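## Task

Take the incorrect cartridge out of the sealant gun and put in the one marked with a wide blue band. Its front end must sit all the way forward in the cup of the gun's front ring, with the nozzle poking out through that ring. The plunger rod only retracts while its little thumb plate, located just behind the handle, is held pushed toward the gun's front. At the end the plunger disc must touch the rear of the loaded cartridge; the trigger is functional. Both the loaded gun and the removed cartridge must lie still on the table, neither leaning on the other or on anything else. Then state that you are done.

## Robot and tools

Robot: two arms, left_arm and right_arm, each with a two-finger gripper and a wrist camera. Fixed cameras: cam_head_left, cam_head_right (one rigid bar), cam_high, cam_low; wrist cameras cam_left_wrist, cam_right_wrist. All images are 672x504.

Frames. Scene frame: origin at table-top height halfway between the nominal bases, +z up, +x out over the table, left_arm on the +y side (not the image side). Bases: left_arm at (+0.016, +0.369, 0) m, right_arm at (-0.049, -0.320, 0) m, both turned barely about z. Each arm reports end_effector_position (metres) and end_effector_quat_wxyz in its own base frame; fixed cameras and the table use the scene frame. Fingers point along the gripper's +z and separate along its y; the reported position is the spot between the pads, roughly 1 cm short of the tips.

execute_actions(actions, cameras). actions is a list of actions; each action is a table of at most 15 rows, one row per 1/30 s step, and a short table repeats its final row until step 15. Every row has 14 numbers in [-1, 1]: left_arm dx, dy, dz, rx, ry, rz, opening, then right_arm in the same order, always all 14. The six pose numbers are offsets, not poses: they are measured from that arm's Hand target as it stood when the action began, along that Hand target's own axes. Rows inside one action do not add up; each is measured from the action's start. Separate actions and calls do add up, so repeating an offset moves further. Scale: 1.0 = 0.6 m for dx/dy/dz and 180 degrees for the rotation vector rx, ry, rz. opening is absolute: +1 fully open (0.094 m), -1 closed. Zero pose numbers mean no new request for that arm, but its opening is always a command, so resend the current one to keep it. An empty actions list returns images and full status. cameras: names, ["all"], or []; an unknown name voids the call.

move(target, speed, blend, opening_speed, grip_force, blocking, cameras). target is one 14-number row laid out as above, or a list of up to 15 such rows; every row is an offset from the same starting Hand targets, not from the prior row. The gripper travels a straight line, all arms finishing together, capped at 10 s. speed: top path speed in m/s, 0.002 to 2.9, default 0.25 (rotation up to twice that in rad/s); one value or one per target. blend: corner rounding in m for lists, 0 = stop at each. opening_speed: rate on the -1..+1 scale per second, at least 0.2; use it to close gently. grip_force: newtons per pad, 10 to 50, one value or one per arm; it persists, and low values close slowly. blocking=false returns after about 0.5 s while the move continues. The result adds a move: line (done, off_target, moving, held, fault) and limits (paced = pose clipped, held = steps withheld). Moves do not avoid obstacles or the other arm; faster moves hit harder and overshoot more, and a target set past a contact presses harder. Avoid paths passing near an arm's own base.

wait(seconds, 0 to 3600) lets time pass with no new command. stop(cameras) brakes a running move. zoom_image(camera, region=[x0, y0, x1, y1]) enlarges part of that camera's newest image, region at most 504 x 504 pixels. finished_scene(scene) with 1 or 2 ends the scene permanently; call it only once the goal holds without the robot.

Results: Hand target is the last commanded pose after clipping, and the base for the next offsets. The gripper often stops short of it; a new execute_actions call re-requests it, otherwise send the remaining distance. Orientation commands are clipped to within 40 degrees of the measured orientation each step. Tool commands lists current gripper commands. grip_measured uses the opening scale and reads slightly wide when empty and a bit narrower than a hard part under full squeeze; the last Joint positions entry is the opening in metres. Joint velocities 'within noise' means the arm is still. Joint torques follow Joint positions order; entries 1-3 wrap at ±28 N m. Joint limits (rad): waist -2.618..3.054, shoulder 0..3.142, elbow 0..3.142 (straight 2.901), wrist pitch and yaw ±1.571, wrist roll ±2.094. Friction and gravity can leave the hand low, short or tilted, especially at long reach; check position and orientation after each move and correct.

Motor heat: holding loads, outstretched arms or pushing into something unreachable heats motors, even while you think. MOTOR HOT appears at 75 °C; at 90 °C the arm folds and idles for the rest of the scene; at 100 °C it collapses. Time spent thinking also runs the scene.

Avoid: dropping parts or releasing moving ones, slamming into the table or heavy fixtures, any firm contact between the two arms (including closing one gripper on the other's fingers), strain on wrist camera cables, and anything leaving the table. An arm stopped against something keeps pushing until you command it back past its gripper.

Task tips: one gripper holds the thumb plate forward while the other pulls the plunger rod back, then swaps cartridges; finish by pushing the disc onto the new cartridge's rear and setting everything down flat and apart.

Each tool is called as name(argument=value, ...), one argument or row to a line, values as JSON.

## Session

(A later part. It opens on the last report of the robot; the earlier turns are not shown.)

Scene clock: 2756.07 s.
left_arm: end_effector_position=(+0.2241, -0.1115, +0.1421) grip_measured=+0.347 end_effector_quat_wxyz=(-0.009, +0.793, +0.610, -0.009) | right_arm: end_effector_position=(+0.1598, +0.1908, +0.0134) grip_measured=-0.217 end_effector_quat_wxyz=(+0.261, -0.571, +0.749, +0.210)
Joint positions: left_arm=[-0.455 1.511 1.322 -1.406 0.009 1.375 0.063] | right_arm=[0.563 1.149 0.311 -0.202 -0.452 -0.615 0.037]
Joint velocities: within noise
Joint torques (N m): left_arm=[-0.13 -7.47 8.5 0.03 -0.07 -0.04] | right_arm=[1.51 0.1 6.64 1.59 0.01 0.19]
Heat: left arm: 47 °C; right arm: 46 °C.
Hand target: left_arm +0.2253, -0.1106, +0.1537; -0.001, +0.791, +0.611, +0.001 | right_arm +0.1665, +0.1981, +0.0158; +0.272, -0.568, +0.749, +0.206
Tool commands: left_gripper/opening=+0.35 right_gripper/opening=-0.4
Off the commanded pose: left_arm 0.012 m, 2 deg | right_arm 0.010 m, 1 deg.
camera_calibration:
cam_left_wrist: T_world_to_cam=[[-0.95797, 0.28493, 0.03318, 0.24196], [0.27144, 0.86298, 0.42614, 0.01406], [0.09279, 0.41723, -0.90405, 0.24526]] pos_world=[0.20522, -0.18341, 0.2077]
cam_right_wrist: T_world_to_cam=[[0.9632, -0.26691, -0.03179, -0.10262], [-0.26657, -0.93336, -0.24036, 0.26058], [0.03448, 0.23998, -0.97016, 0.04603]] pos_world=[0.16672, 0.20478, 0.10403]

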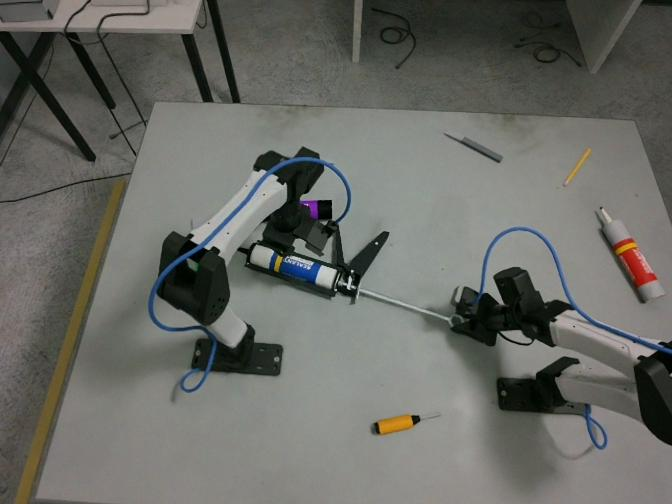

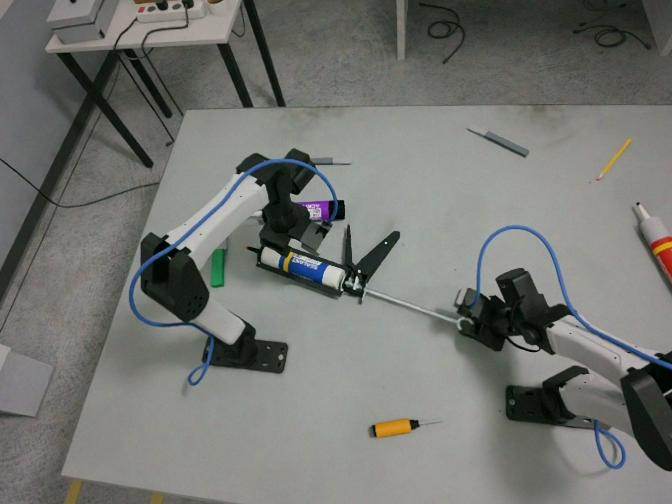

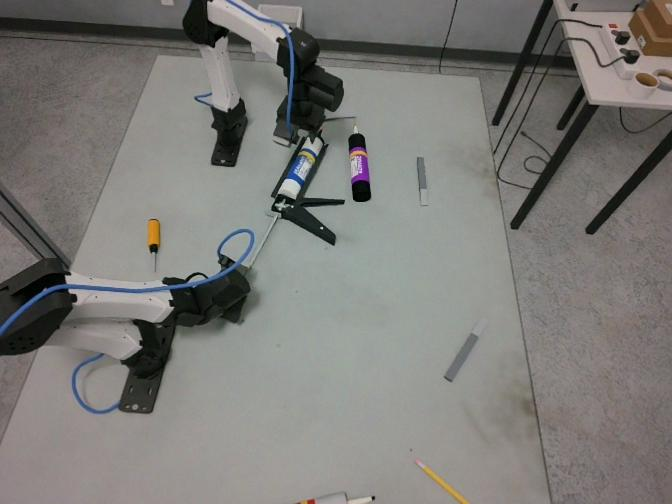

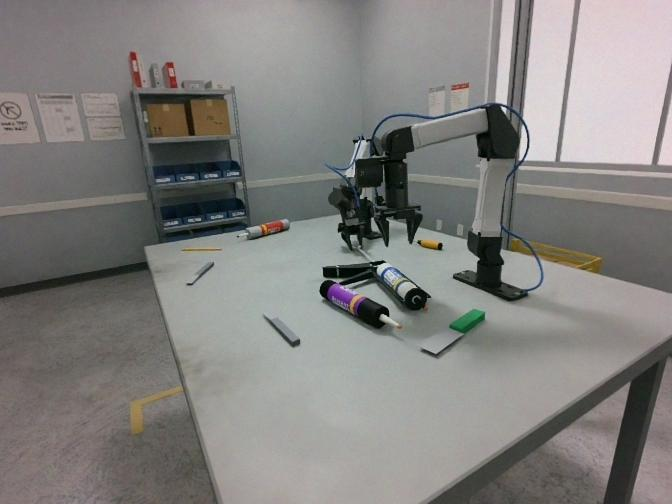

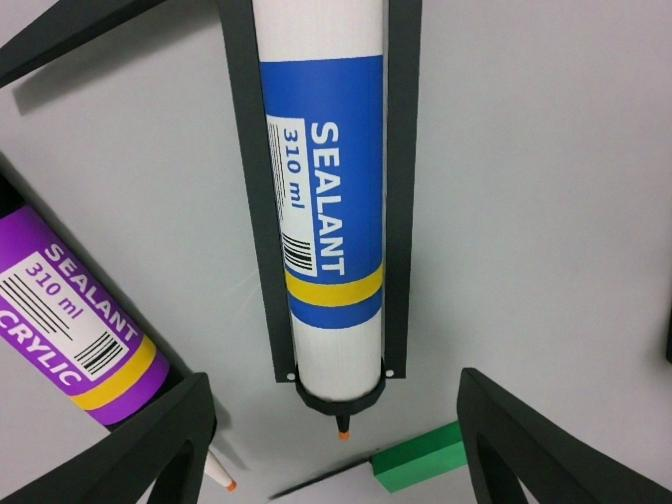

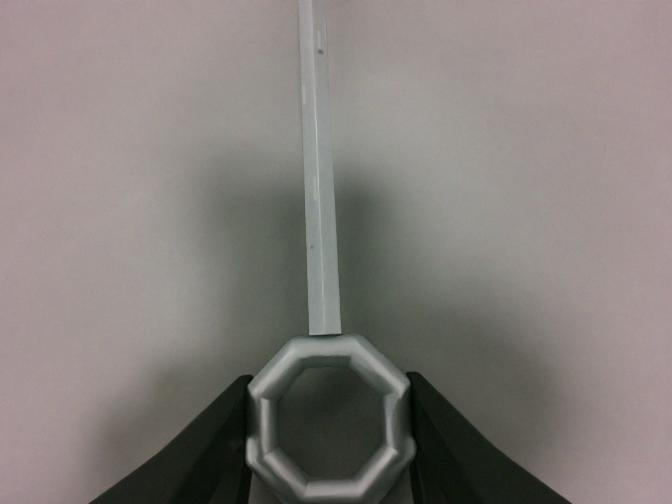

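move(
  target=[
    [0,0,0,0,0,0,1,0,0,0,0,0,0,-0.4],
    [0,0,0.13,0,0,0,1,0,0,0,0,0,0,-0.4],
  ],
  speed=0.12,
  cameras=["cam_head_right","cam_low","cam_left_wrist"],
)

Scene clock: 2796.37 s.
left_arm: end_effector_position=(+0.2212, -0.1101, +0.0785) grip_measured=+0.997 end_effector_quat_wxyz=(-0.006, +0.793, +0.610, -0.008) | right_arm: end_effector_position=(+0.1598, +0.1908, +0.0134) grip_measured=-0.217 end_effector_quat_wxyz=(+0.261, -0.571, +0.749, +0.210)
Joint positions: left_arm=[-0.455 1.511 1.069 -1.147 0.009 1.375 0.094] | right_arm=[0.563 1.149 0.311 -0.202 -0.452 -0.615 0.037]
Joint torques (N m): left_arm=[-0.08 -5.81 5.08 0.53 -0.07 -0.07] | right_arm=[1.35 0.29 6.74 1.56 0.02 0.23]
Heat: left arm: 46 °C; right arm: 46 °C.
Hand target: left_arm +0.2254, -0.1104, +0.0757; -0.001, +0.791, +0.611, +0.001 | right_arm +0.1665, +0.1981, +0.0158; +0.272, -0.568, +0.749, +0.206
Off the commanded pose: left_arm 0.005 m, 1 deg | right_arm 0.010 m, 1 deg.
move: done
cam_left_wrist: T_world_to_cam=[[-0.95816, 0.28495, 0.02708, 0.24137], [0.26901, 0.86417, 0.42526, 0.04143], [0.09778, 0.41475, -0.90467, 0.18621]] pos_world=[0.20192, -0.18181, 0.1443]

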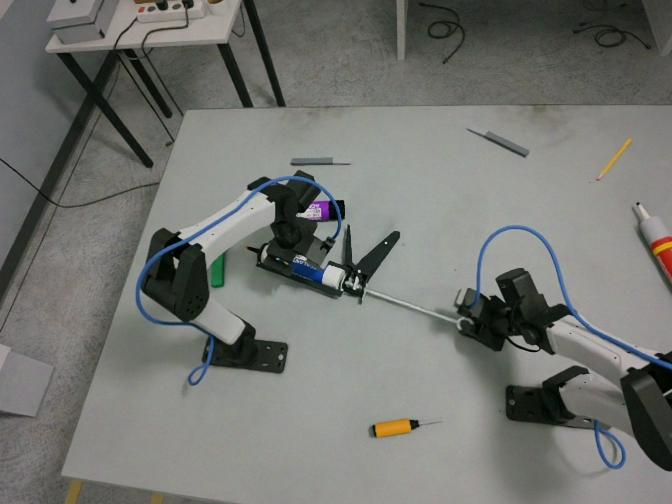

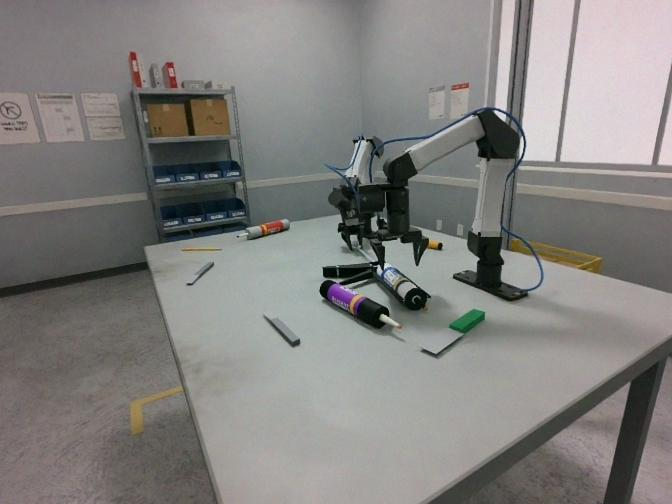

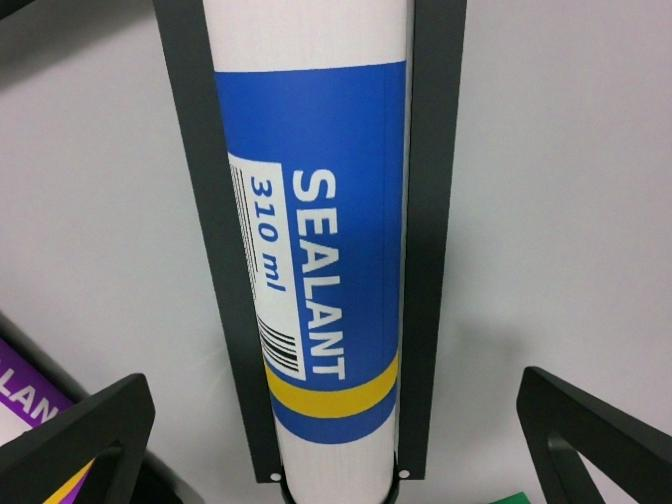

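move(
  target=[
    [0,0,0.06,0,0,-0.007,1,0,0,0,0,0,0,-0.4],
    [0,0,0.096,0,0,-0.007,1,0,0,0,0,0,0,-0.4],
  ],
  speed=0.06,
  cameras=["cam_head_right","cam_low","cam_left_wrist"],
)

zoom_image(
  camera="cam_low",
  region=[360, 230, 450, 310],
)

Scene clock: 2808.83 s.
left_arm: end_effector_position=(+0.2214, -0.1102, +0.0236) grip_measured=+0.997 end_effector_quat_wxyz=(-0.001, +0.789, +0.614, -0.006) | right_arm: end_effector_position=(+0.1598, +0.1908, +0.0134) grip_measured=-0.217 end_effector_quat_wxyz=(+0.261, -0.571, +0.749, +0.210)
Joint positions: left_arm=[-0.455 1.571 0.898 -0.904 0.009 1.364 0.094] | right_arm=[0.563 1.149 0.311 -0.202 -0.452 -0.615 0.037]
Joint torques (N m): left_arm=[0.01 -4.71 4.67 0.5 -0.07 -0.16] | right_arm=[1.44 0.23 6.83 1.58 0.05 0.19]
Heat: left arm: 45 °C; right arm: 46 °C.
Hand target: left_arm +0.2254, -0.1103, +0.0181; -0.001, +0.785, +0.620, +0.001 | right_arm +0.1665, +0.1981, +0.0158; +0.272, -0.568, +0.749, +0.206
Off the commanded pose: left_arm 0.007 m, 1 deg | right_arm 0.010 m, 1 deg.
move: done
cam_left_wrist: T_world_to_cam=[[-0.96137, 0.27475, 0.01659, 0.243], [0.25564, 0.86891, 0.42385, 0.06833], [0.10204, 0.41172, -0.90558, 0.13526]] pos_world=[0.20234, -0.18182, 0.0895]

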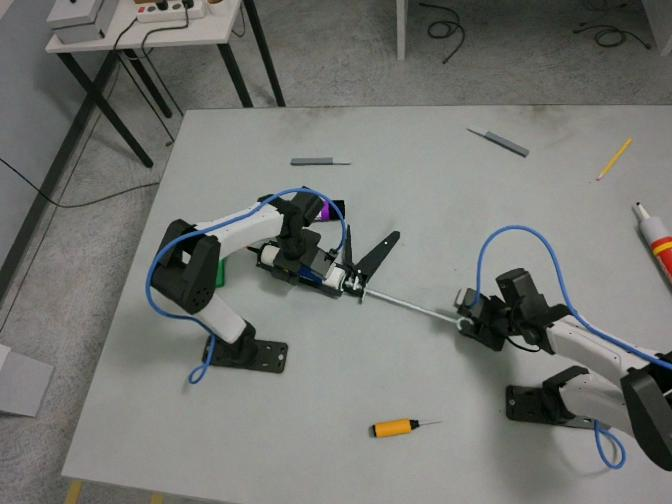

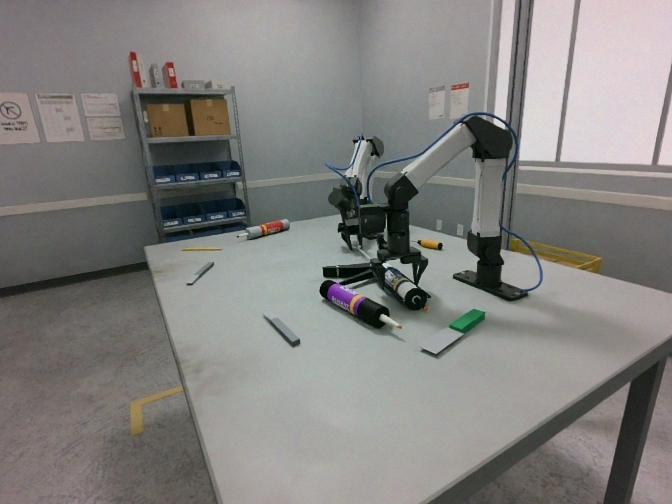

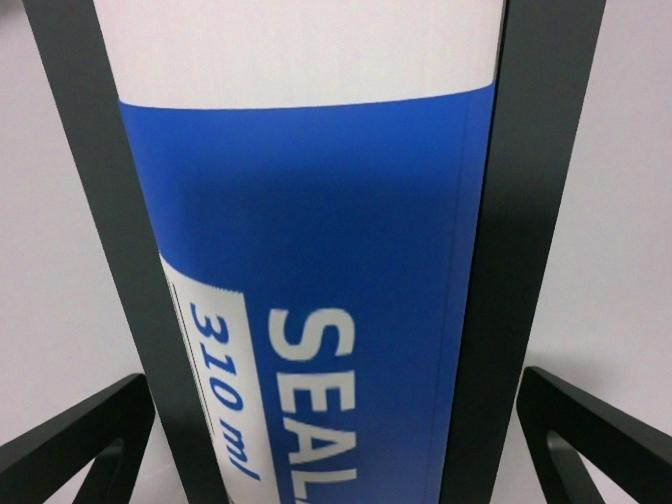

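Scaled by 5.600 from the camera's image (finer frame: 960x720).

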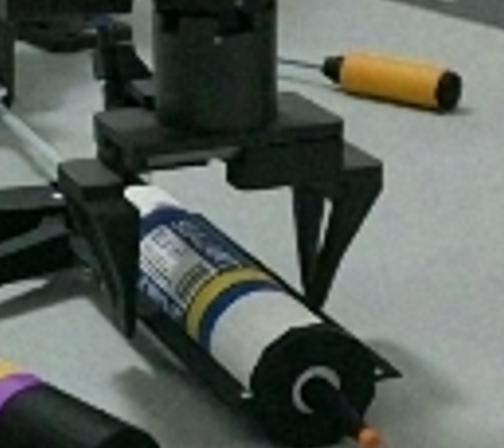

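move(
  target=[0,0,0,0,0,0,0.45,0,0,0,0,0,0,-0.4],
  opening_speed=0.3,
  grip_force=[35,50],
  cameras=["cam_head_right","cam_left_wrist"],
)

Scene clock: 2823.07 s.
left_arm: end_effector_position=(+0.2217, -0.1104, +0.0236) grip_measured=+0.710 end_effector_quat_wxyz=(+0.000, +0.789, +0.615, -0.005) | right_arm: end_effector_position=(+0.1598, +0.1908, +0.0134) grip_measured=-0.217 end_effector_quat_wxyz=(+0.261, -0.571, +0.749, +0.210)
Joint positions: left_arm=[-0.455 1.571 0.898 -0.903 0.009 1.362 0.08] | right_arm=[0.563 1.149 0.311 -0.202 -0.452 -0.615 0.037]
Joint torques (N m): left_arm=[0.02 -4.71 4.78 0.57 -0.06 -0.16] | right_arm=[1.39 0.36 6.6 1.59 0.02 0.18]
Heat: left arm: 44 °C; right arm: 46 °C.
Hand target: left_arm +0.2254, -0.1103, +0.0181; -0.001, +0.785, +0.620, +0.001 | right_arm +0.1665, +0.1981, +0.0158; +0.272, -0.568, +0.749, +0.206
Off the commanded pose: left_arm 0.007 m, 1 deg | right_arm 0.010 m, 1 deg.
grip_force (N): 35, 50
move: done
cam_left_wrist: T_world_to_cam=[[-0.9618, 0.27333, 0.01504, 0.24329], [0.25374, 0.86954, 0.42369, 0.06885], [0.10273, 0.41133, -0.90568, 0.13507]] pos_world=[0.20265, -0.18192, 0.0895]

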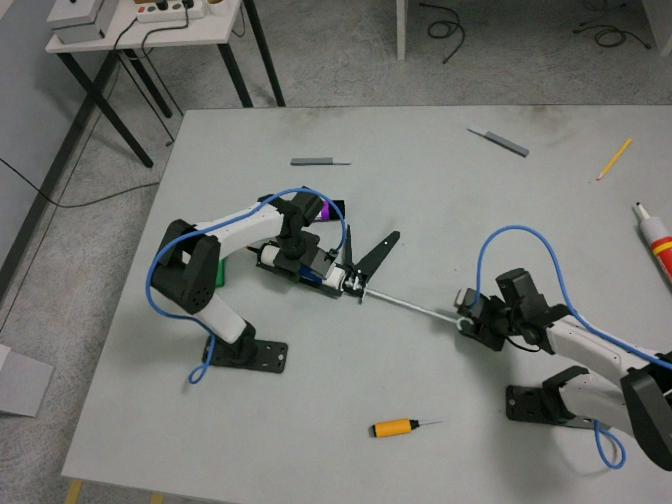

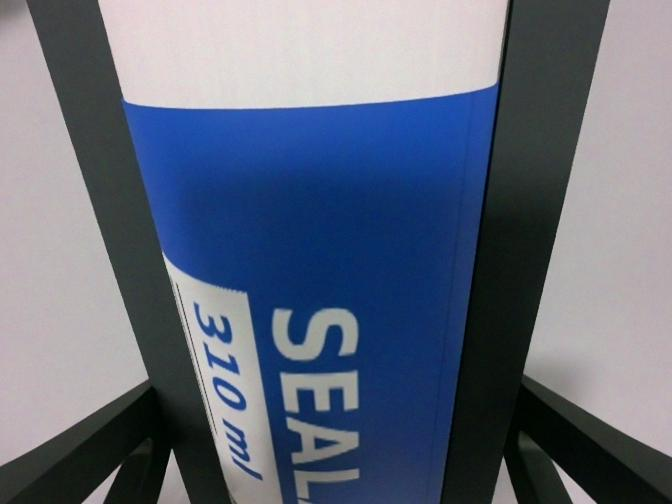

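move(
  target=[0,0,0,0,0,0,0.45,-0.018,0,0.0115,0,0,0,-0.4],
  speed=0.04,
  cameras=["cam_head_right","cam_left_wrist","cam_head_left"],
)

zoom_image(
  camera="cam_head_right",
  region=[320, 250, 380, 310],
)

zoom_image(
  camera="cam_head_left",
  region=[310, 240, 390, 310],
)

Scene clock: 2835.87 s.
left_arm: end_effector_position=(+0.2246, -0.1045, +0.0236) grip_measured=+0.710 end_effector_quat_wxyz=(-0.006, +0.789, +0.615, +0.006) | right_arm: end_effector_position=(+0.1617, +0.1982, +0.0135) grip_measured=-0.217 end_effector_quat_wxyz=(+0.253, -0.572, +0.753, +0.205)
Joint positions: left_arm=[-0.446 1.571 0.898 -0.903 -0.015 1.372 0.08] | right_arm=[0.604 1.186 0.34 -0.196 -0.422 -0.58 0.037]
Joint torques (N m): left_arm=[0.01 -4.67 4.79 0.52 0.18 -0.12] | right_arm=[2.07 0.44 6.56 1.81 0.03 0.24]
Heat: left arm: 43 °C; right arm: 46 °C.
Hand target: left_arm +0.2254, -0.1103, +0.0181; -0.001, +0.785, +0.620, +0.001 | right_arm +0.1699, +0.2103, +0.0175; +0.272, -0.568, +0.749, +0.206
Off the commanded pose: left_arm 0.008 m, 1 deg | right_arm 0.015 m, 2 deg.
grip_force (N): 35, 50
move: off_target (right_arm)
cam_left_wrist: T_world_to_cam=[[-0.96192, 0.27312, 0.01087, 0.24458], [0.2492, 0.85994, 0.44543, 0.06251], [0.11231, 0.43118, -0.89525, 0.1321]] pos_world=[0.20485, -0.17751, 0.08776]
Images, in order (width x height): cam_head_left 672x504, cam_head_right 672x504, cam_left_wrist 672x504.

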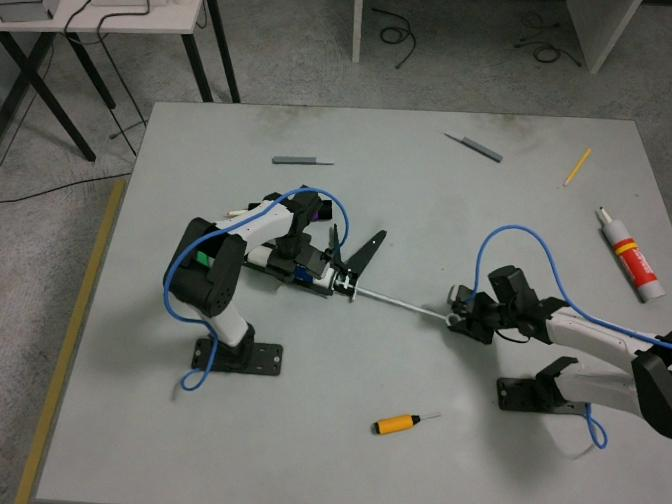

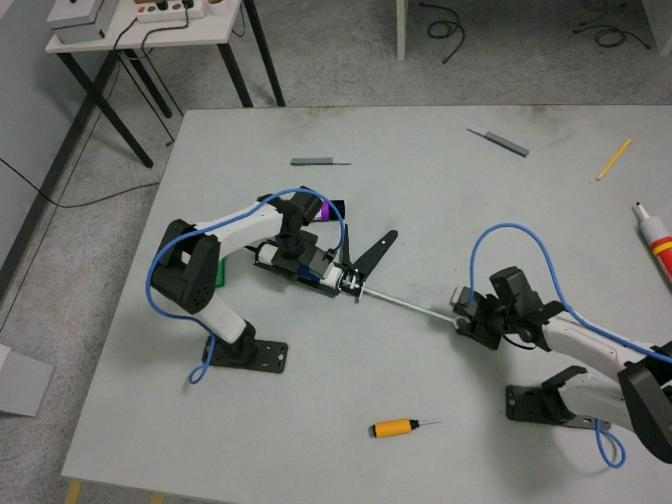

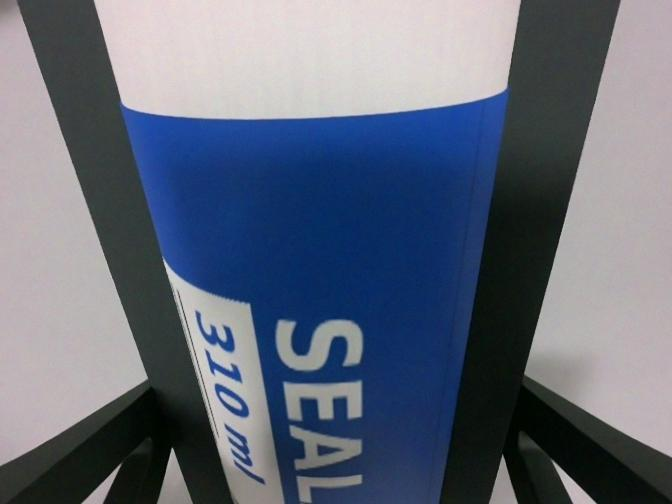

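Scaled by 8.400 from the camera's image (finer frame: 960x720).

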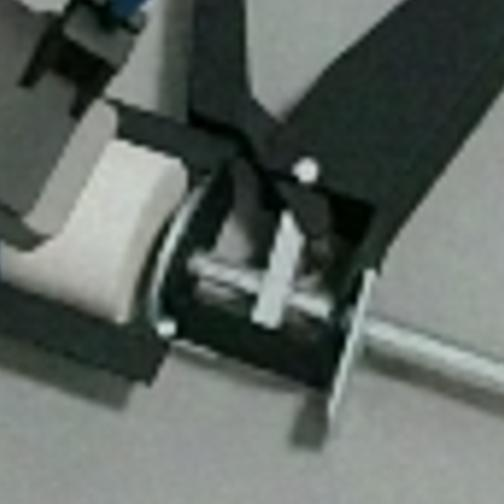

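Scaled by 6.300 from the camera's image (finer frame: 960x720).

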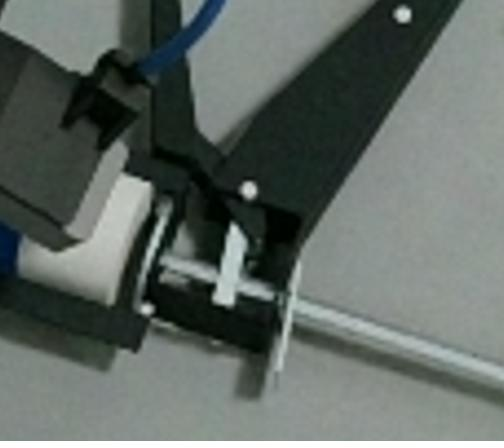

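move(
  target=[0,0,0,0,0,0,0.45,-0.018,0,0.0115,0,0,0,-0.4],
  speed=0.04,
  cameras=["cam_head_right","cam_left_wrist","cam_head_left","cam_right_wrist"],
)

zoom_image(
  camera="cam_head_right",
  region=[320, 250, 380, 310],
)

zoom_image(
  camera="cam_head_left",
  region=[310, 240, 390, 310],
)

Scene clock: 2851.03 s.
left_arm: end_effector_position=(+0.2262, -0.0999, +0.0234) grip_measured=+0.710 end_effector_quat_wxyz=(-0.013, +0.789, +0.614, +0.018) | right_arm: end_effector_position=(+0.1631, +0.2039, +0.0137) grip_measured=-0.217 end_effector_quat_wxyz=(+0.247, -0.573, +0.756, +0.199)
Joint positions: left_arm=[-0.446 1.571 0.896 -0.903 -0.043 1.372 0.08] | right_arm=[0.639 1.212 0.364 -0.196 -0.391 -0.551 0.037]
Joint torques (N m): left_arm=[0.01 -4.77 5.01 0.51 0.39 -0.16] | right_arm=[2.47 0.61 7.21 1.99 -0.1 0.32]
Heat: left arm: 42 °C; right arm: 46 °C.
Hand target: left_arm +0.2254, -0.1103, +0.0181; -0.001, +0.785, +0.620, +0.001 | right_arm +0.1733, +0.2226, +0.0191; +0.272, -0.568, +0.749, +0.206
Off the commanded pose: left_arm 0.012 m, 2 deg | right_arm 0.022 m, 3 deg.
grip_force (N): 35, 50
move: off_target (right_arm)
cam_left_wrist: T_world_to_cam=[[-0.96195, 0.27311, 0.00769, 0.24493], [0.24457, 0.84821, 0.46982, 0.05756], [0.12179, 0.45382, -0.88273, 0.12953]] pos_world=[0.20576, -0.1745, 0.08541]
cam_right_wrist: T_world_to_cam=[[0.96149, -0.27289, -0.03272, -0.10072], [-0.27372, -0.93997, -0.2038, 0.27589], [0.02486, 0.20491, -0.97847, 0.05181]] pos_world=[0.17107, 0.22123, 0.10362]
Images, in order (width x height): cam_head_left 672x504, cam_head_right 672x504, cam_left_wrist 672x504, cam_right_wrist 672x504.

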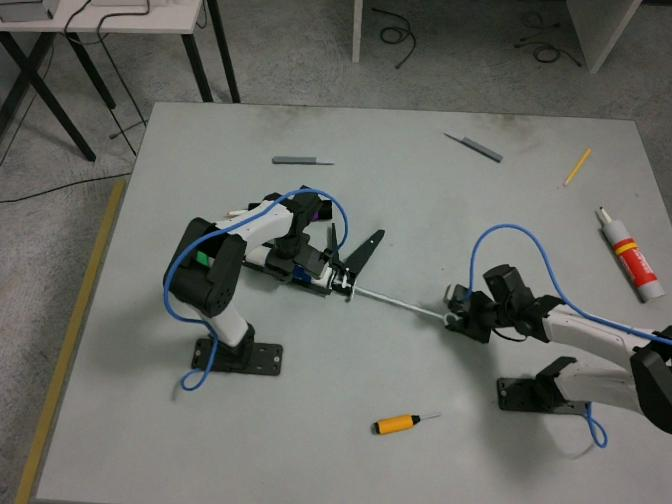

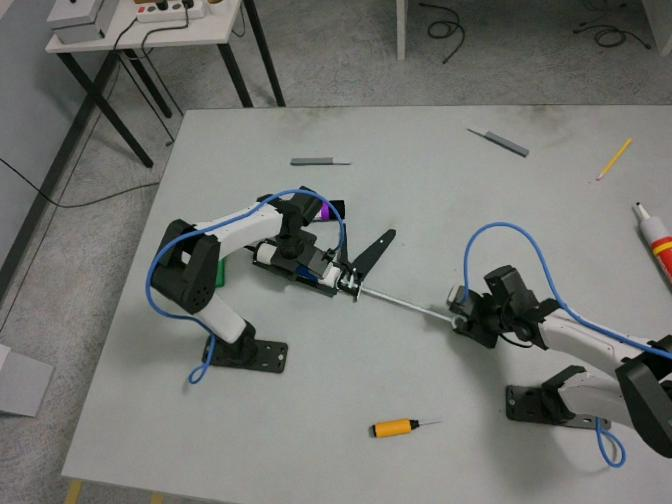

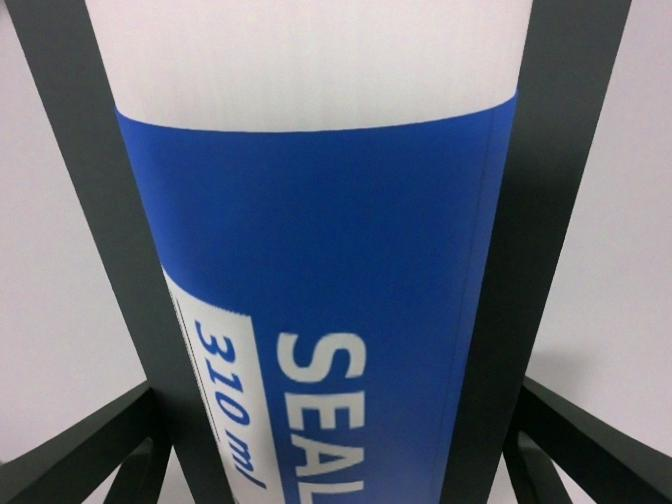

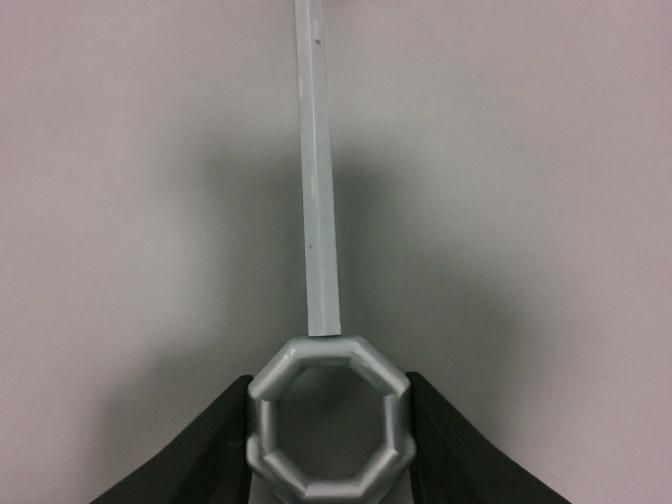

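Scaled by 8.400 from the camera's image (finer frame: 960x720).

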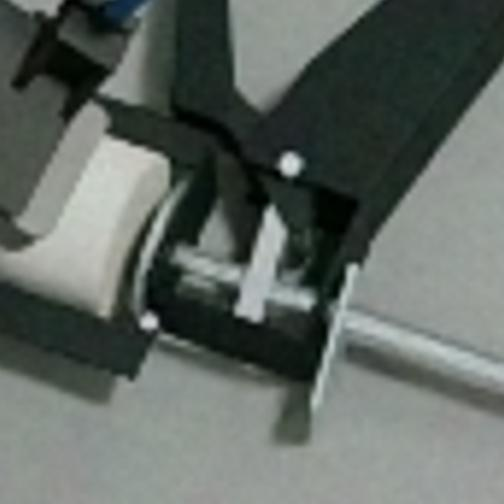

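Scaled by 6.300 from the camera's image (finer frame: 960x720).

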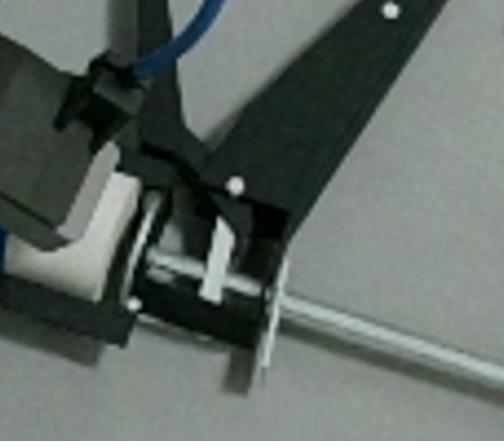

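move(
  target=[
    [0,0,0,0,0,0,0.45,0.030,0,-0.022,0,0,0,-0.4],
  ],
  speed=0.06,
)

move(
  target=[
    [0,0,0,0,0,0,1,0,0,0,0,0,0,-0.4],
    [0,0,-0.08,0,0,0,1,0,0,0,0,0,0,-0.4],
    [-0.12,0,-0.17,0,0,0,0.6,0,0,0,0,0,0,-0.4],
  ],
  speed=0.1,
  cameras=["cam_head_right","cam_left_wrist","cam_head_left"],
)

zoom_image(
  camera="cam_head_right",
  region=[320, 250, 380, 310],
)

Scene clock: 2911.97 s.
left_arm: end_effector_position=(+0.2258, -0.1006, +0.0234) grip_measured=+0.710 end_effector_quat_wxyz=(-0.012, +0.789, +0.614, +0.016) | right_arm: end_effector_position=(+0.1626, +0.2014, +0.0140) grip_measured=-0.217 end_effector_quat_wxyz=(+0.257, -0.572, +0.751, +0.206)
Joint positions: left_arm=[-0.446 1.571 0.896 -0.903 -0.038 1.372 0.08] | right_arm=[0.615 1.194 0.34 -0.176 -0.419 -0.569 0.037]
Joint torques (N m): left_arm=[-0.02 -4.64 5.08 0.51 0.35 -0.15] | right_arm=[-1.4 -3.63 5.16 1.4 -0.27 -0.13]
Heat: left arm: 40 °C; right arm: 49 °C.
Hand target: left_arm +0.2254, -0.1103, +0.0181; -0.001, +0.785, +0.620, +0.001 | right_arm +0.1673, +0.2011, +0.0177; +0.272, -0.568, +0.749, +0.206
Off the commanded pose: left_arm 0.011 m, 2 deg | right_arm 0.006 m, 2 deg.
grip_force (N): 35, 50
move: done

Scene clock: 2917.33 s.
left_arm: end_effector_position=(+0.2090, -0.1767, +0.1166) grip_measured=+0.603 end_effector_quat_wxyz=(+0.003, +0.790, +0.613, +0.011) | right_arm: end_effector_position=(+0.1624, +0.2016, +0.0141) grip_measured=-0.217 end_effector_quat_wxyz=(+0.257, -0.572, +0.751, +0.207)
Joint positions: left_arm=[-0.715 1.568 1.276 -1.269 -0.02 1.106 0.075] | right_arm=[0.615 1.194 0.34 -0.176 -0.42 -0.569 0.037]
Joint torques (N m): left_arm=[0.06 -4.97 8.57 0.1 0.2 -0.17] | right_arm=[-1.29 -3.48 4.9 1.39 -0.21 -0.13]
Heat: left arm: 41 °C; right arm: 48 °C.
Hand target: left_arm +0.2087, -0.1806, +0.1200; -0.001, +0.785, +0.620, +0.001 | right_arm +0.1673, +0.2011, +0.0177; +0.272, -0.568, +0.749, +0.206
Off the commanded pose: left_arm 0.005 m, 2 deg | right_arm 0.006 m, 2 deg.
grip_force (N): 35, 50
move: done
cam_left_wrist: T_world_to_cam=[[-0.96108, 0.27611, -0.0093, 0.25094], [0.24351, 0.86255, 0.44351, 0.08903], [0.13048, 0.42399, -0.89622, 0.24325]] pos_world=[0.18776, -0.24921, 0.18086]
Images, in order (width x height): cam_head_left 672x504, cam_head_right 672x504, cam_left_wrist 672x504.

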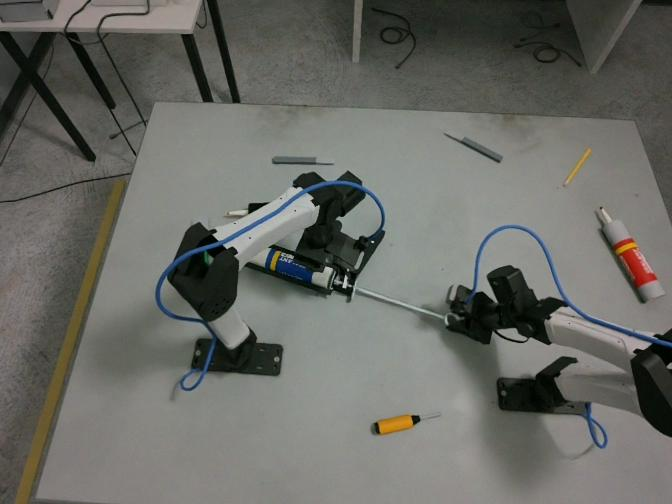

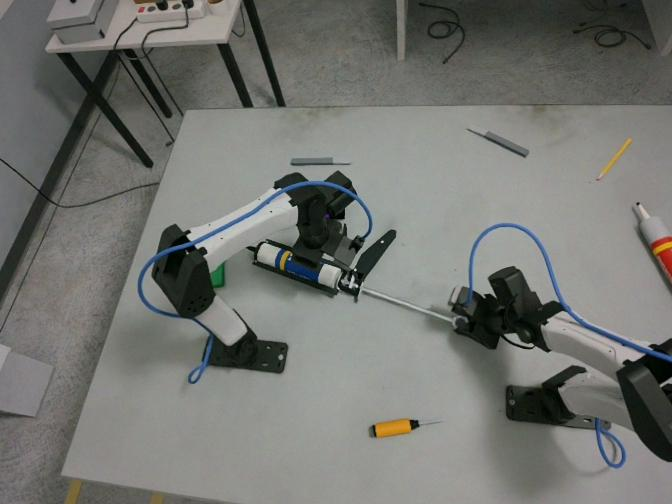

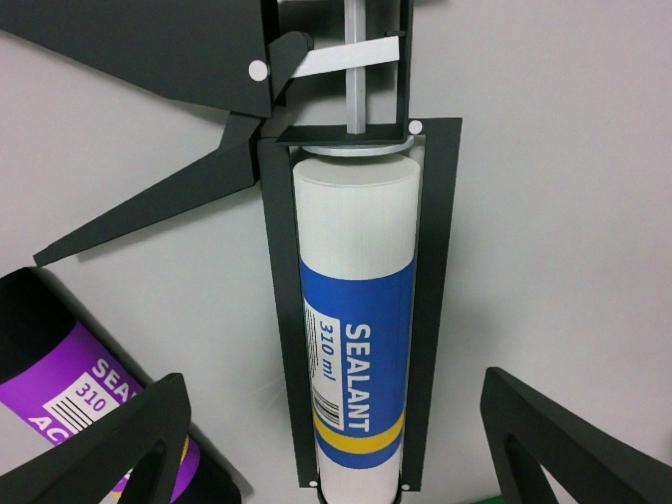

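Scaled by 8.400 from the camera's image (finer frame: 960x720).

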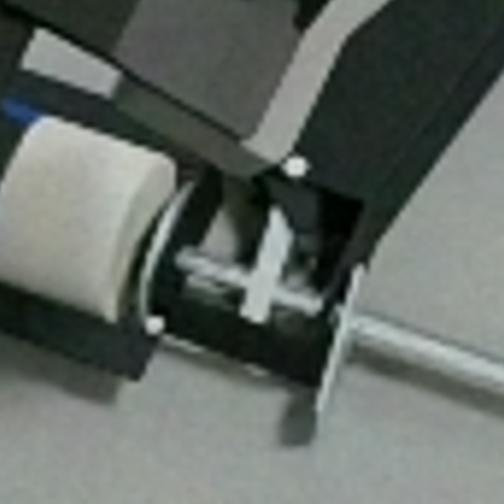

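Excellent view. Zoom.

zoom_image(
  camera="cam_left_wrist",
  region=[240, 0, 480, 240],
)

zoom_image(
  camera="cam_left_wrist",
  region=[260, 380, 460, 504],
)

Scaled by 2.100 from the camera's image (finer frame: 960x720).

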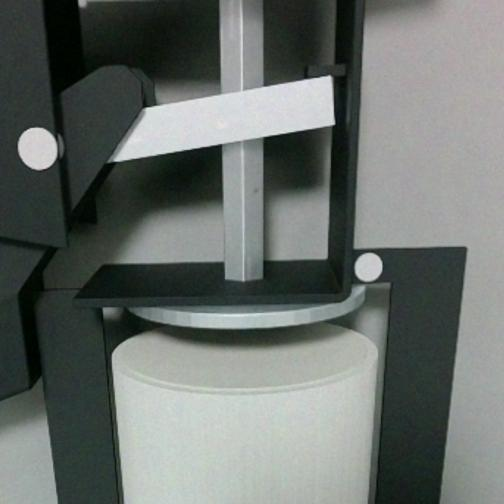

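Scaled by 2.520 from the camera's image (finer frame: 960x720).

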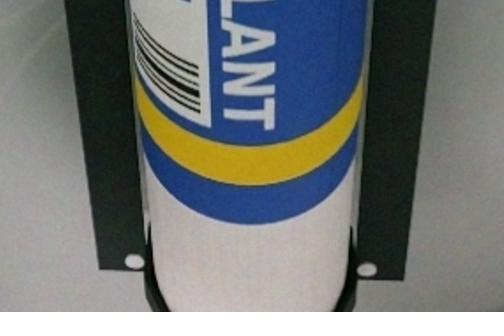

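move(
  target=[
    [0.128,-0.005,0.075,0,0,0.010,1,0,0,0,0,0,0,-0.4],
  ],
  speed=0.12,
  grip_force=50,
  cameras=["cam_left_wrist"],
)

Scene clock: 2979.37 s.
left_arm: end_effector_position=(+0.2191, -0.1029, +0.0708) grip_measured=+0.997 end_effector_quat_wxyz=(-0.026, +0.789, +0.614, -0.003) | right_arm: end_effector_position=(+0.1624, +0.2016, +0.0141) grip_measured=-0.217 end_effector_quat_wxyz=(+0.257, -0.572, +0.751, +0.207)
Joint positions: left_arm=[-0.452 1.53 1.054 -1.145 -0.019 1.367 0.094] | right_arm=[0.615 1.194 0.34 -0.176 -0.42 -0.569 0.037]
Joint torques (N m): left_arm=[1.25 -8.59 4.88 0.44 0.18 0.29] | right_arm=[-1.46 -3.62 4.98 1.39 -0.18 -0.12]
Heat: left arm: 46 °C; right arm: 45 °C.
Hand target: left_arm +0.2236, -0.1051, +0.0752; -0.001, +0.794, +0.608, +0.001 | right_arm +0.1673, +0.2011, +0.0177; +0.272, -0.568, +0.749, +0.206
Off the commanded pose: left_arm 0.007 m, 3 deg | right_arm 0.006 m, 2 deg.
move: off_target (left_arm)
cam_left_wrist: T_world_to_cam=[[-0.9602, 0.27402, 0.05405, 0.23504], [0.26802, 0.84955, 0.45435, 0.03569], [0.07859, 0.45075, -0.88918, 0.18318]] pos_world=[0.20173, -0.1773, 0.13396]

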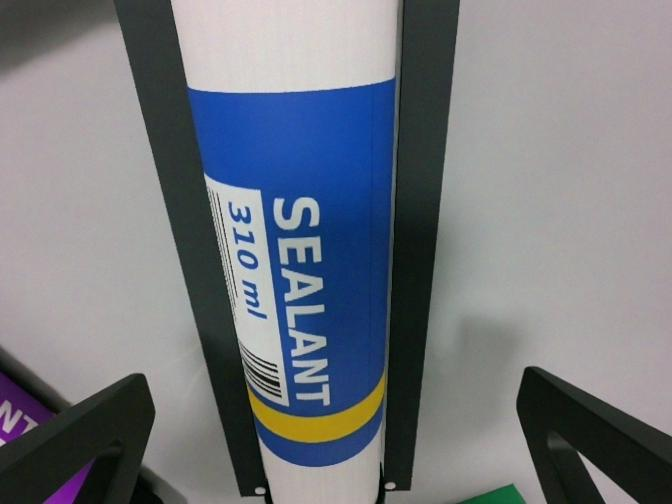

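move(
  target=[
    [0,0.007,0.05,-0.008,0,0,1,0,0,0,0,0,0,-0.4],
    [0,0.007,0.095,-0.006,0,0,1,0,0,0,0,0,0,-0.4],
  ],
  speed=0.08,
  cameras=["cam_left_wrist"],
)

Scene clock: 2992.67 s.
left_arm: end_effector_position=(+0.2241, -0.1057, +0.0236) grip_measured=+0.997 end_effector_quat_wxyz=(+0.002, +0.790, +0.613, +0.011) | right_arm: end_effector_position=(+0.1624, +0.2016, +0.0141) grip_measured=-0.217 end_effector_quat_wxyz=(+0.257, -0.572, +0.751, +0.207)
Joint positions: left_arm=[-0.454 1.554 0.881 -0.884 -0.019 1.369 0.094] | right_arm=[0.615 1.194 0.34 -0.176 -0.42 -0.569 0.037]
Joint torques (N m): left_arm=[1.36 -4.37 4.83 0.61 0.14 0.3] | right_arm=[-1.28 -3.81 5.07 1.37 -0.23 -0.12]
Heat: left arm: 43 °C; right arm: 45 °C.
Hand target: left_arm +0.2277, -0.1061, +0.0182; +0.007, +0.794, +0.608, +0.007 | right_arm +0.1673, +0.2011, +0.0177; +0.272, -0.568, +0.749, +0.206
Off the commanded pose: left_arm 0.007 m, 1 deg | right_arm 0.006 m, 2 deg.
move: done
cam_left_wrist: T_world_to_cam=[[-0.96066, 0.27761, -0.00785, 0.24507], [0.24522, 0.86115, 0.44529, 0.06473], [0.13038, 0.42585, -0.89535, 0.12806]] pos_world=[0.20286, -0.17831, 0.08775]

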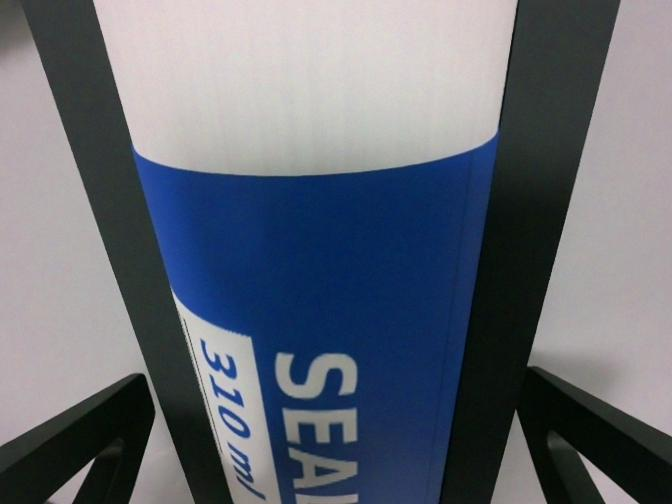

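move(
  target=[0,0,0,0,0,0,0.45,0,0,0,0,0,0,-0.4],
  opening_speed=0.4,
)

move(
  target=[-0.03,0,0,0,0,0,0.45,-0.038,0,0.026,0,0,0,-0.4],
  speed=0.04,
  cameras=["cam_head_right","cam_left_wrist"],
)

zoom_image(
  camera="cam_head_right",
  region=[320, 250, 380, 310],
)

Scene clock: 3001.33 s.
left_arm: end_effector_position=(+0.2243, -0.1054, +0.0236) grip_measured=+0.696 end_effector_quat_wxyz=(+0.002, +0.790, +0.613, +0.011) | right_arm: end_effector_position=(+0.1624, +0.2016, +0.0141) grip_measured=-0.217 end_effector_quat_wxyz=(+0.257, -0.572, +0.751, +0.207)
Joint positions: left_arm=[-0.452 1.554 0.881 -0.884 -0.019 1.369 0.08] | right_arm=[0.615 1.194 0.34 -0.176 -0.42 -0.569 0.037]
Joint torques (N m): left_arm=[1.22 -4.52 4.81 0.58 0.16 0.33] | right_arm=[-1.33 -3.66 5.16 1.43 -0.18 -0.12]
Heat: left arm: 42 °C; right arm: 45 °C.
Hand target: left_arm +0.2277, -0.1061, +0.0182; +0.007, +0.794, +0.608, +0.007 | right_arm +0.1673, +0.2011, +0.0177; +0.272, -0.568, +0.749, +0.206
Off the commanded pose: left_arm 0.006 m, 1 deg | right_arm 0.006 m, 2 deg.
move: done

Scene clock: 3002.73 s.
left_arm: end_effector_position=(+0.2260, -0.1014, +0.0230) grip_measured=+0.696 end_effector_quat_wxyz=(-0.012, +0.791, +0.611, +0.034) | right_arm: end_effector_position=(+0.1646, +0.2086, +0.0143) grip_measured=-0.217 end_effector_quat_wxyz=(+0.250, -0.572, +0.755, +0.199)
Joint positions: left_arm=[-0.472 1.559 0.881 -0.884 -0.072 1.353 0.08] | right_arm=[0.656 1.226 0.371 -0.176 -0.382 -0.534 0.037]
Joint torques (N m): left_arm=[-2.22 -3.88 6.06 0.53 0.57 -0.2] | right_arm=[2.66 0.54 8.08 1.86 -0.1 0.3]
Heat: left arm: 42 °C; right arm: 45 °C.
Hand target: left_arm +0.2229, -0.1234, +0.0181; +0.007, +0.794, +0.608, +0.007 | right_arm +0.1747, +0.2276, +0.0203; +0.272, -0.568, +0.749, +0.206
Off the commanded pose: left_arm 0.023 m, 4 deg | right_arm 0.022 m, 3 deg.
move: off_target (left_arm, right_arm)
cam_left_wrist: T_world_to_cam=[[-0.95976, 0.28051, -0.01365, 0.24586], [0.23771, 0.83727, 0.49241, 0.05901], [0.14955, 0.46935, -0.87026, 0.12487]] pos_world=[0.20326, -0.17698, 0.08296]

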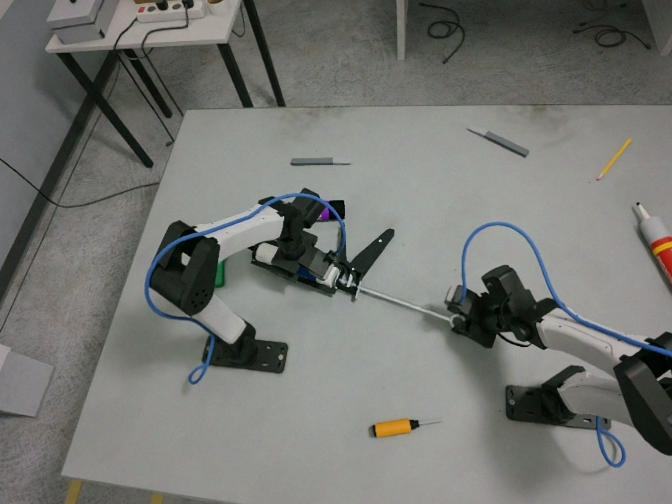

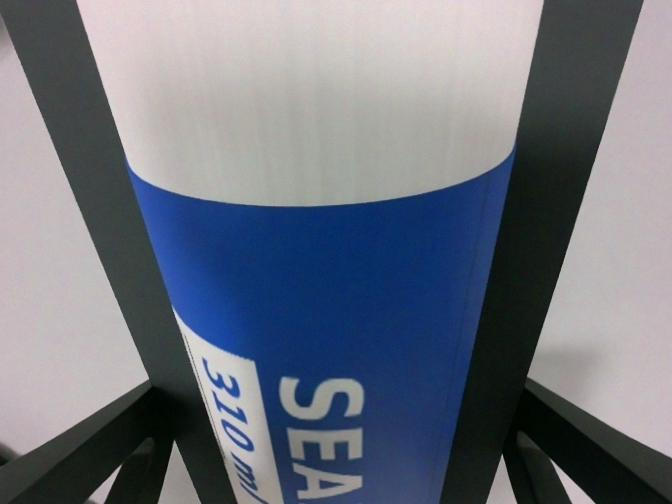

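Scaled by 8.400 from the camera's image (finer frame: 960x720).

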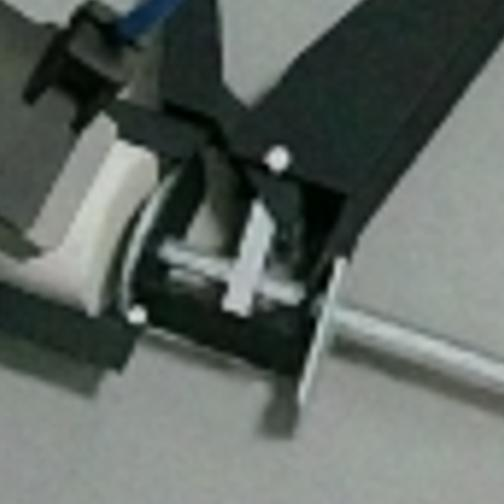

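move(
  target=[0.03,0,0,0,0,0,0.45,0.042,0,-0.032,0,0,0,-0.4],
  speed=0.06,
)

move(
  target=[
    [0,0,0,0,0,0,1,0,0,0,0,0,0,-0.4],
    [0,0,-0.08,0,0,0,1,0,0,0,0,0,0,-0.4],
    [-0.2,0,-0.17,0,0,0,0.6,0,0,0,0,0,0,-0.4],
  ],
  speed=0.1,
  cameras=["cam_head_right","cam_left_wrist"],
)

zoom_image(
  camera="cam_left_wrist",
  region=[240, 0, 480, 240],
)

Scene clock: 3023.03 s.
left_arm: end_effector_position=(+0.2244, -0.1062, +0.0229) grip_measured=+0.696 end_effector_quat_wxyz=(+0.001, +0.791, +0.612, +0.010) | right_arm: end_effector_position=(+0.1617, +0.2003, +0.0139) grip_measured=-0.217 end_effector_quat_wxyz=(+0.260, -0.571, +0.750, +0.209)
Joint positions: left_arm=[-0.454 1.559 0.882 -0.883 -0.017 1.37 0.08] | right_arm=[0.607 1.185 0.329 -0.17 -0.428 -0.572 0.037]
Joint torques (N m): left_arm=[1.44 -5.04 4.85 0.55 0.21 0.29] | right_arm=[-2.1 -4.52 5.63 1.18 -0.22 -0.19]
Heat: left arm: 41 °C; right arm: 47 °C.
Hand target: left_arm +0.2277, -0.1061, +0.0182; +0.007, +0.794, +0.608, +0.007 | right_arm +0.1662, +0.1971, +0.0189; +0.272, -0.568, +0.749, +0.206
Off the commanded pose: left_arm 0.006 m, 1 deg | right_arm 0.007 m, 1 deg.
move: done

Scene clock: 3029.10 s.
left_arm: end_effector_position=(+0.1930, -0.2192, +0.1167) grip_measured=+0.603 end_effector_quat_wxyz=(+0.012, +0.800, +0.599, +0.009) | right_arm: end_effector_position=(+0.1624, +0.1997, +0.0145) grip_measured=-0.217 end_effector_quat_wxyz=(+0.262, -0.571, +0.750, +0.208)
Joint positions: left_arm=[-0.859 1.623 1.333 -1.255 -0.017 0.997 0.075] | right_arm=[0.603 1.18 0.328 -0.17 -0.429 -0.577 0.037]
Joint torques (N m): left_arm=[0.09 -5.48 8.77 0.14 0.13 -0.19] | right_arm=[-1.84 -4.25 5.63 1.15 -0.2 -0.14]
Heat: left arm: 42 °C; right arm: 47 °C.
Hand target: left_arm +0.1943, -0.2216, +0.1198; +0.007, +0.794, +0.608, +0.007 | right_arm +0.1662, +0.1971, +0.0189; +0.272, -0.568, +0.749, +0.206
Off the commanded pose: left_arm 0.004 m, 1 deg | right_arm 0.006 m, 1 deg.
move: done
cam_left_wrist: T_world_to_cam=[[-0.95058, 0.30969, -0.02228, 0.25417], [0.27019, 0.86041, 0.43207, 0.12518], [0.15297, 0.4047, -0.90156, 0.25544]] pos_world=[0.16871, -0.2898, 0.18187]

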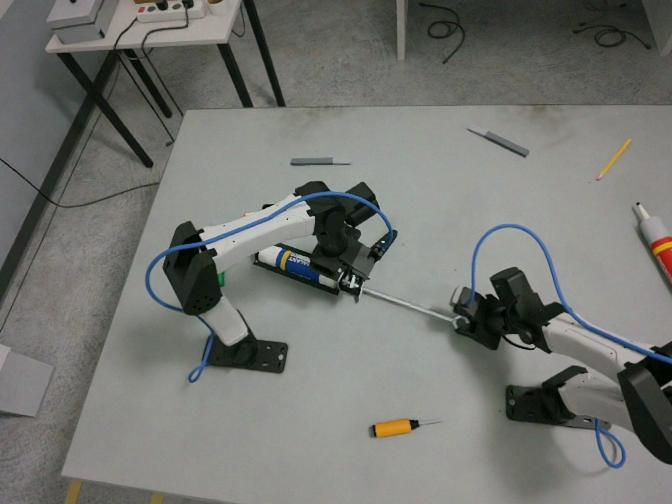

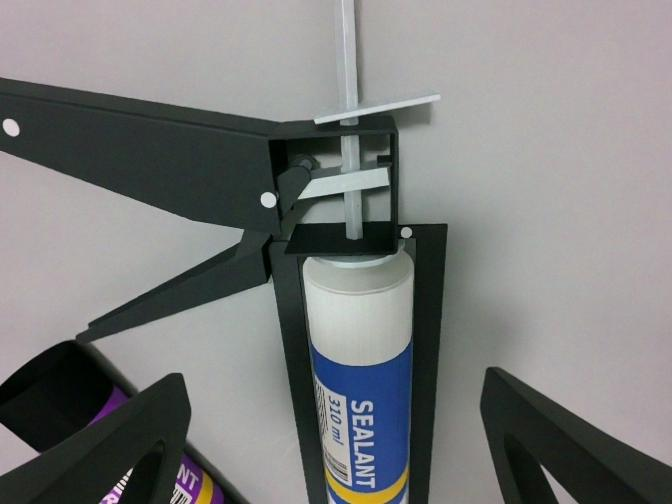

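Scaled by 2.100 from the camera's image (finer frame: 960x720).

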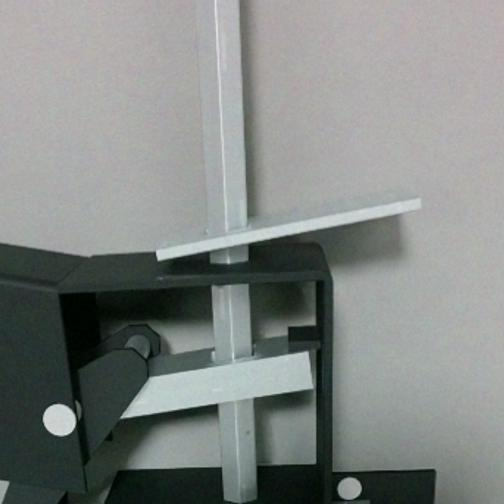

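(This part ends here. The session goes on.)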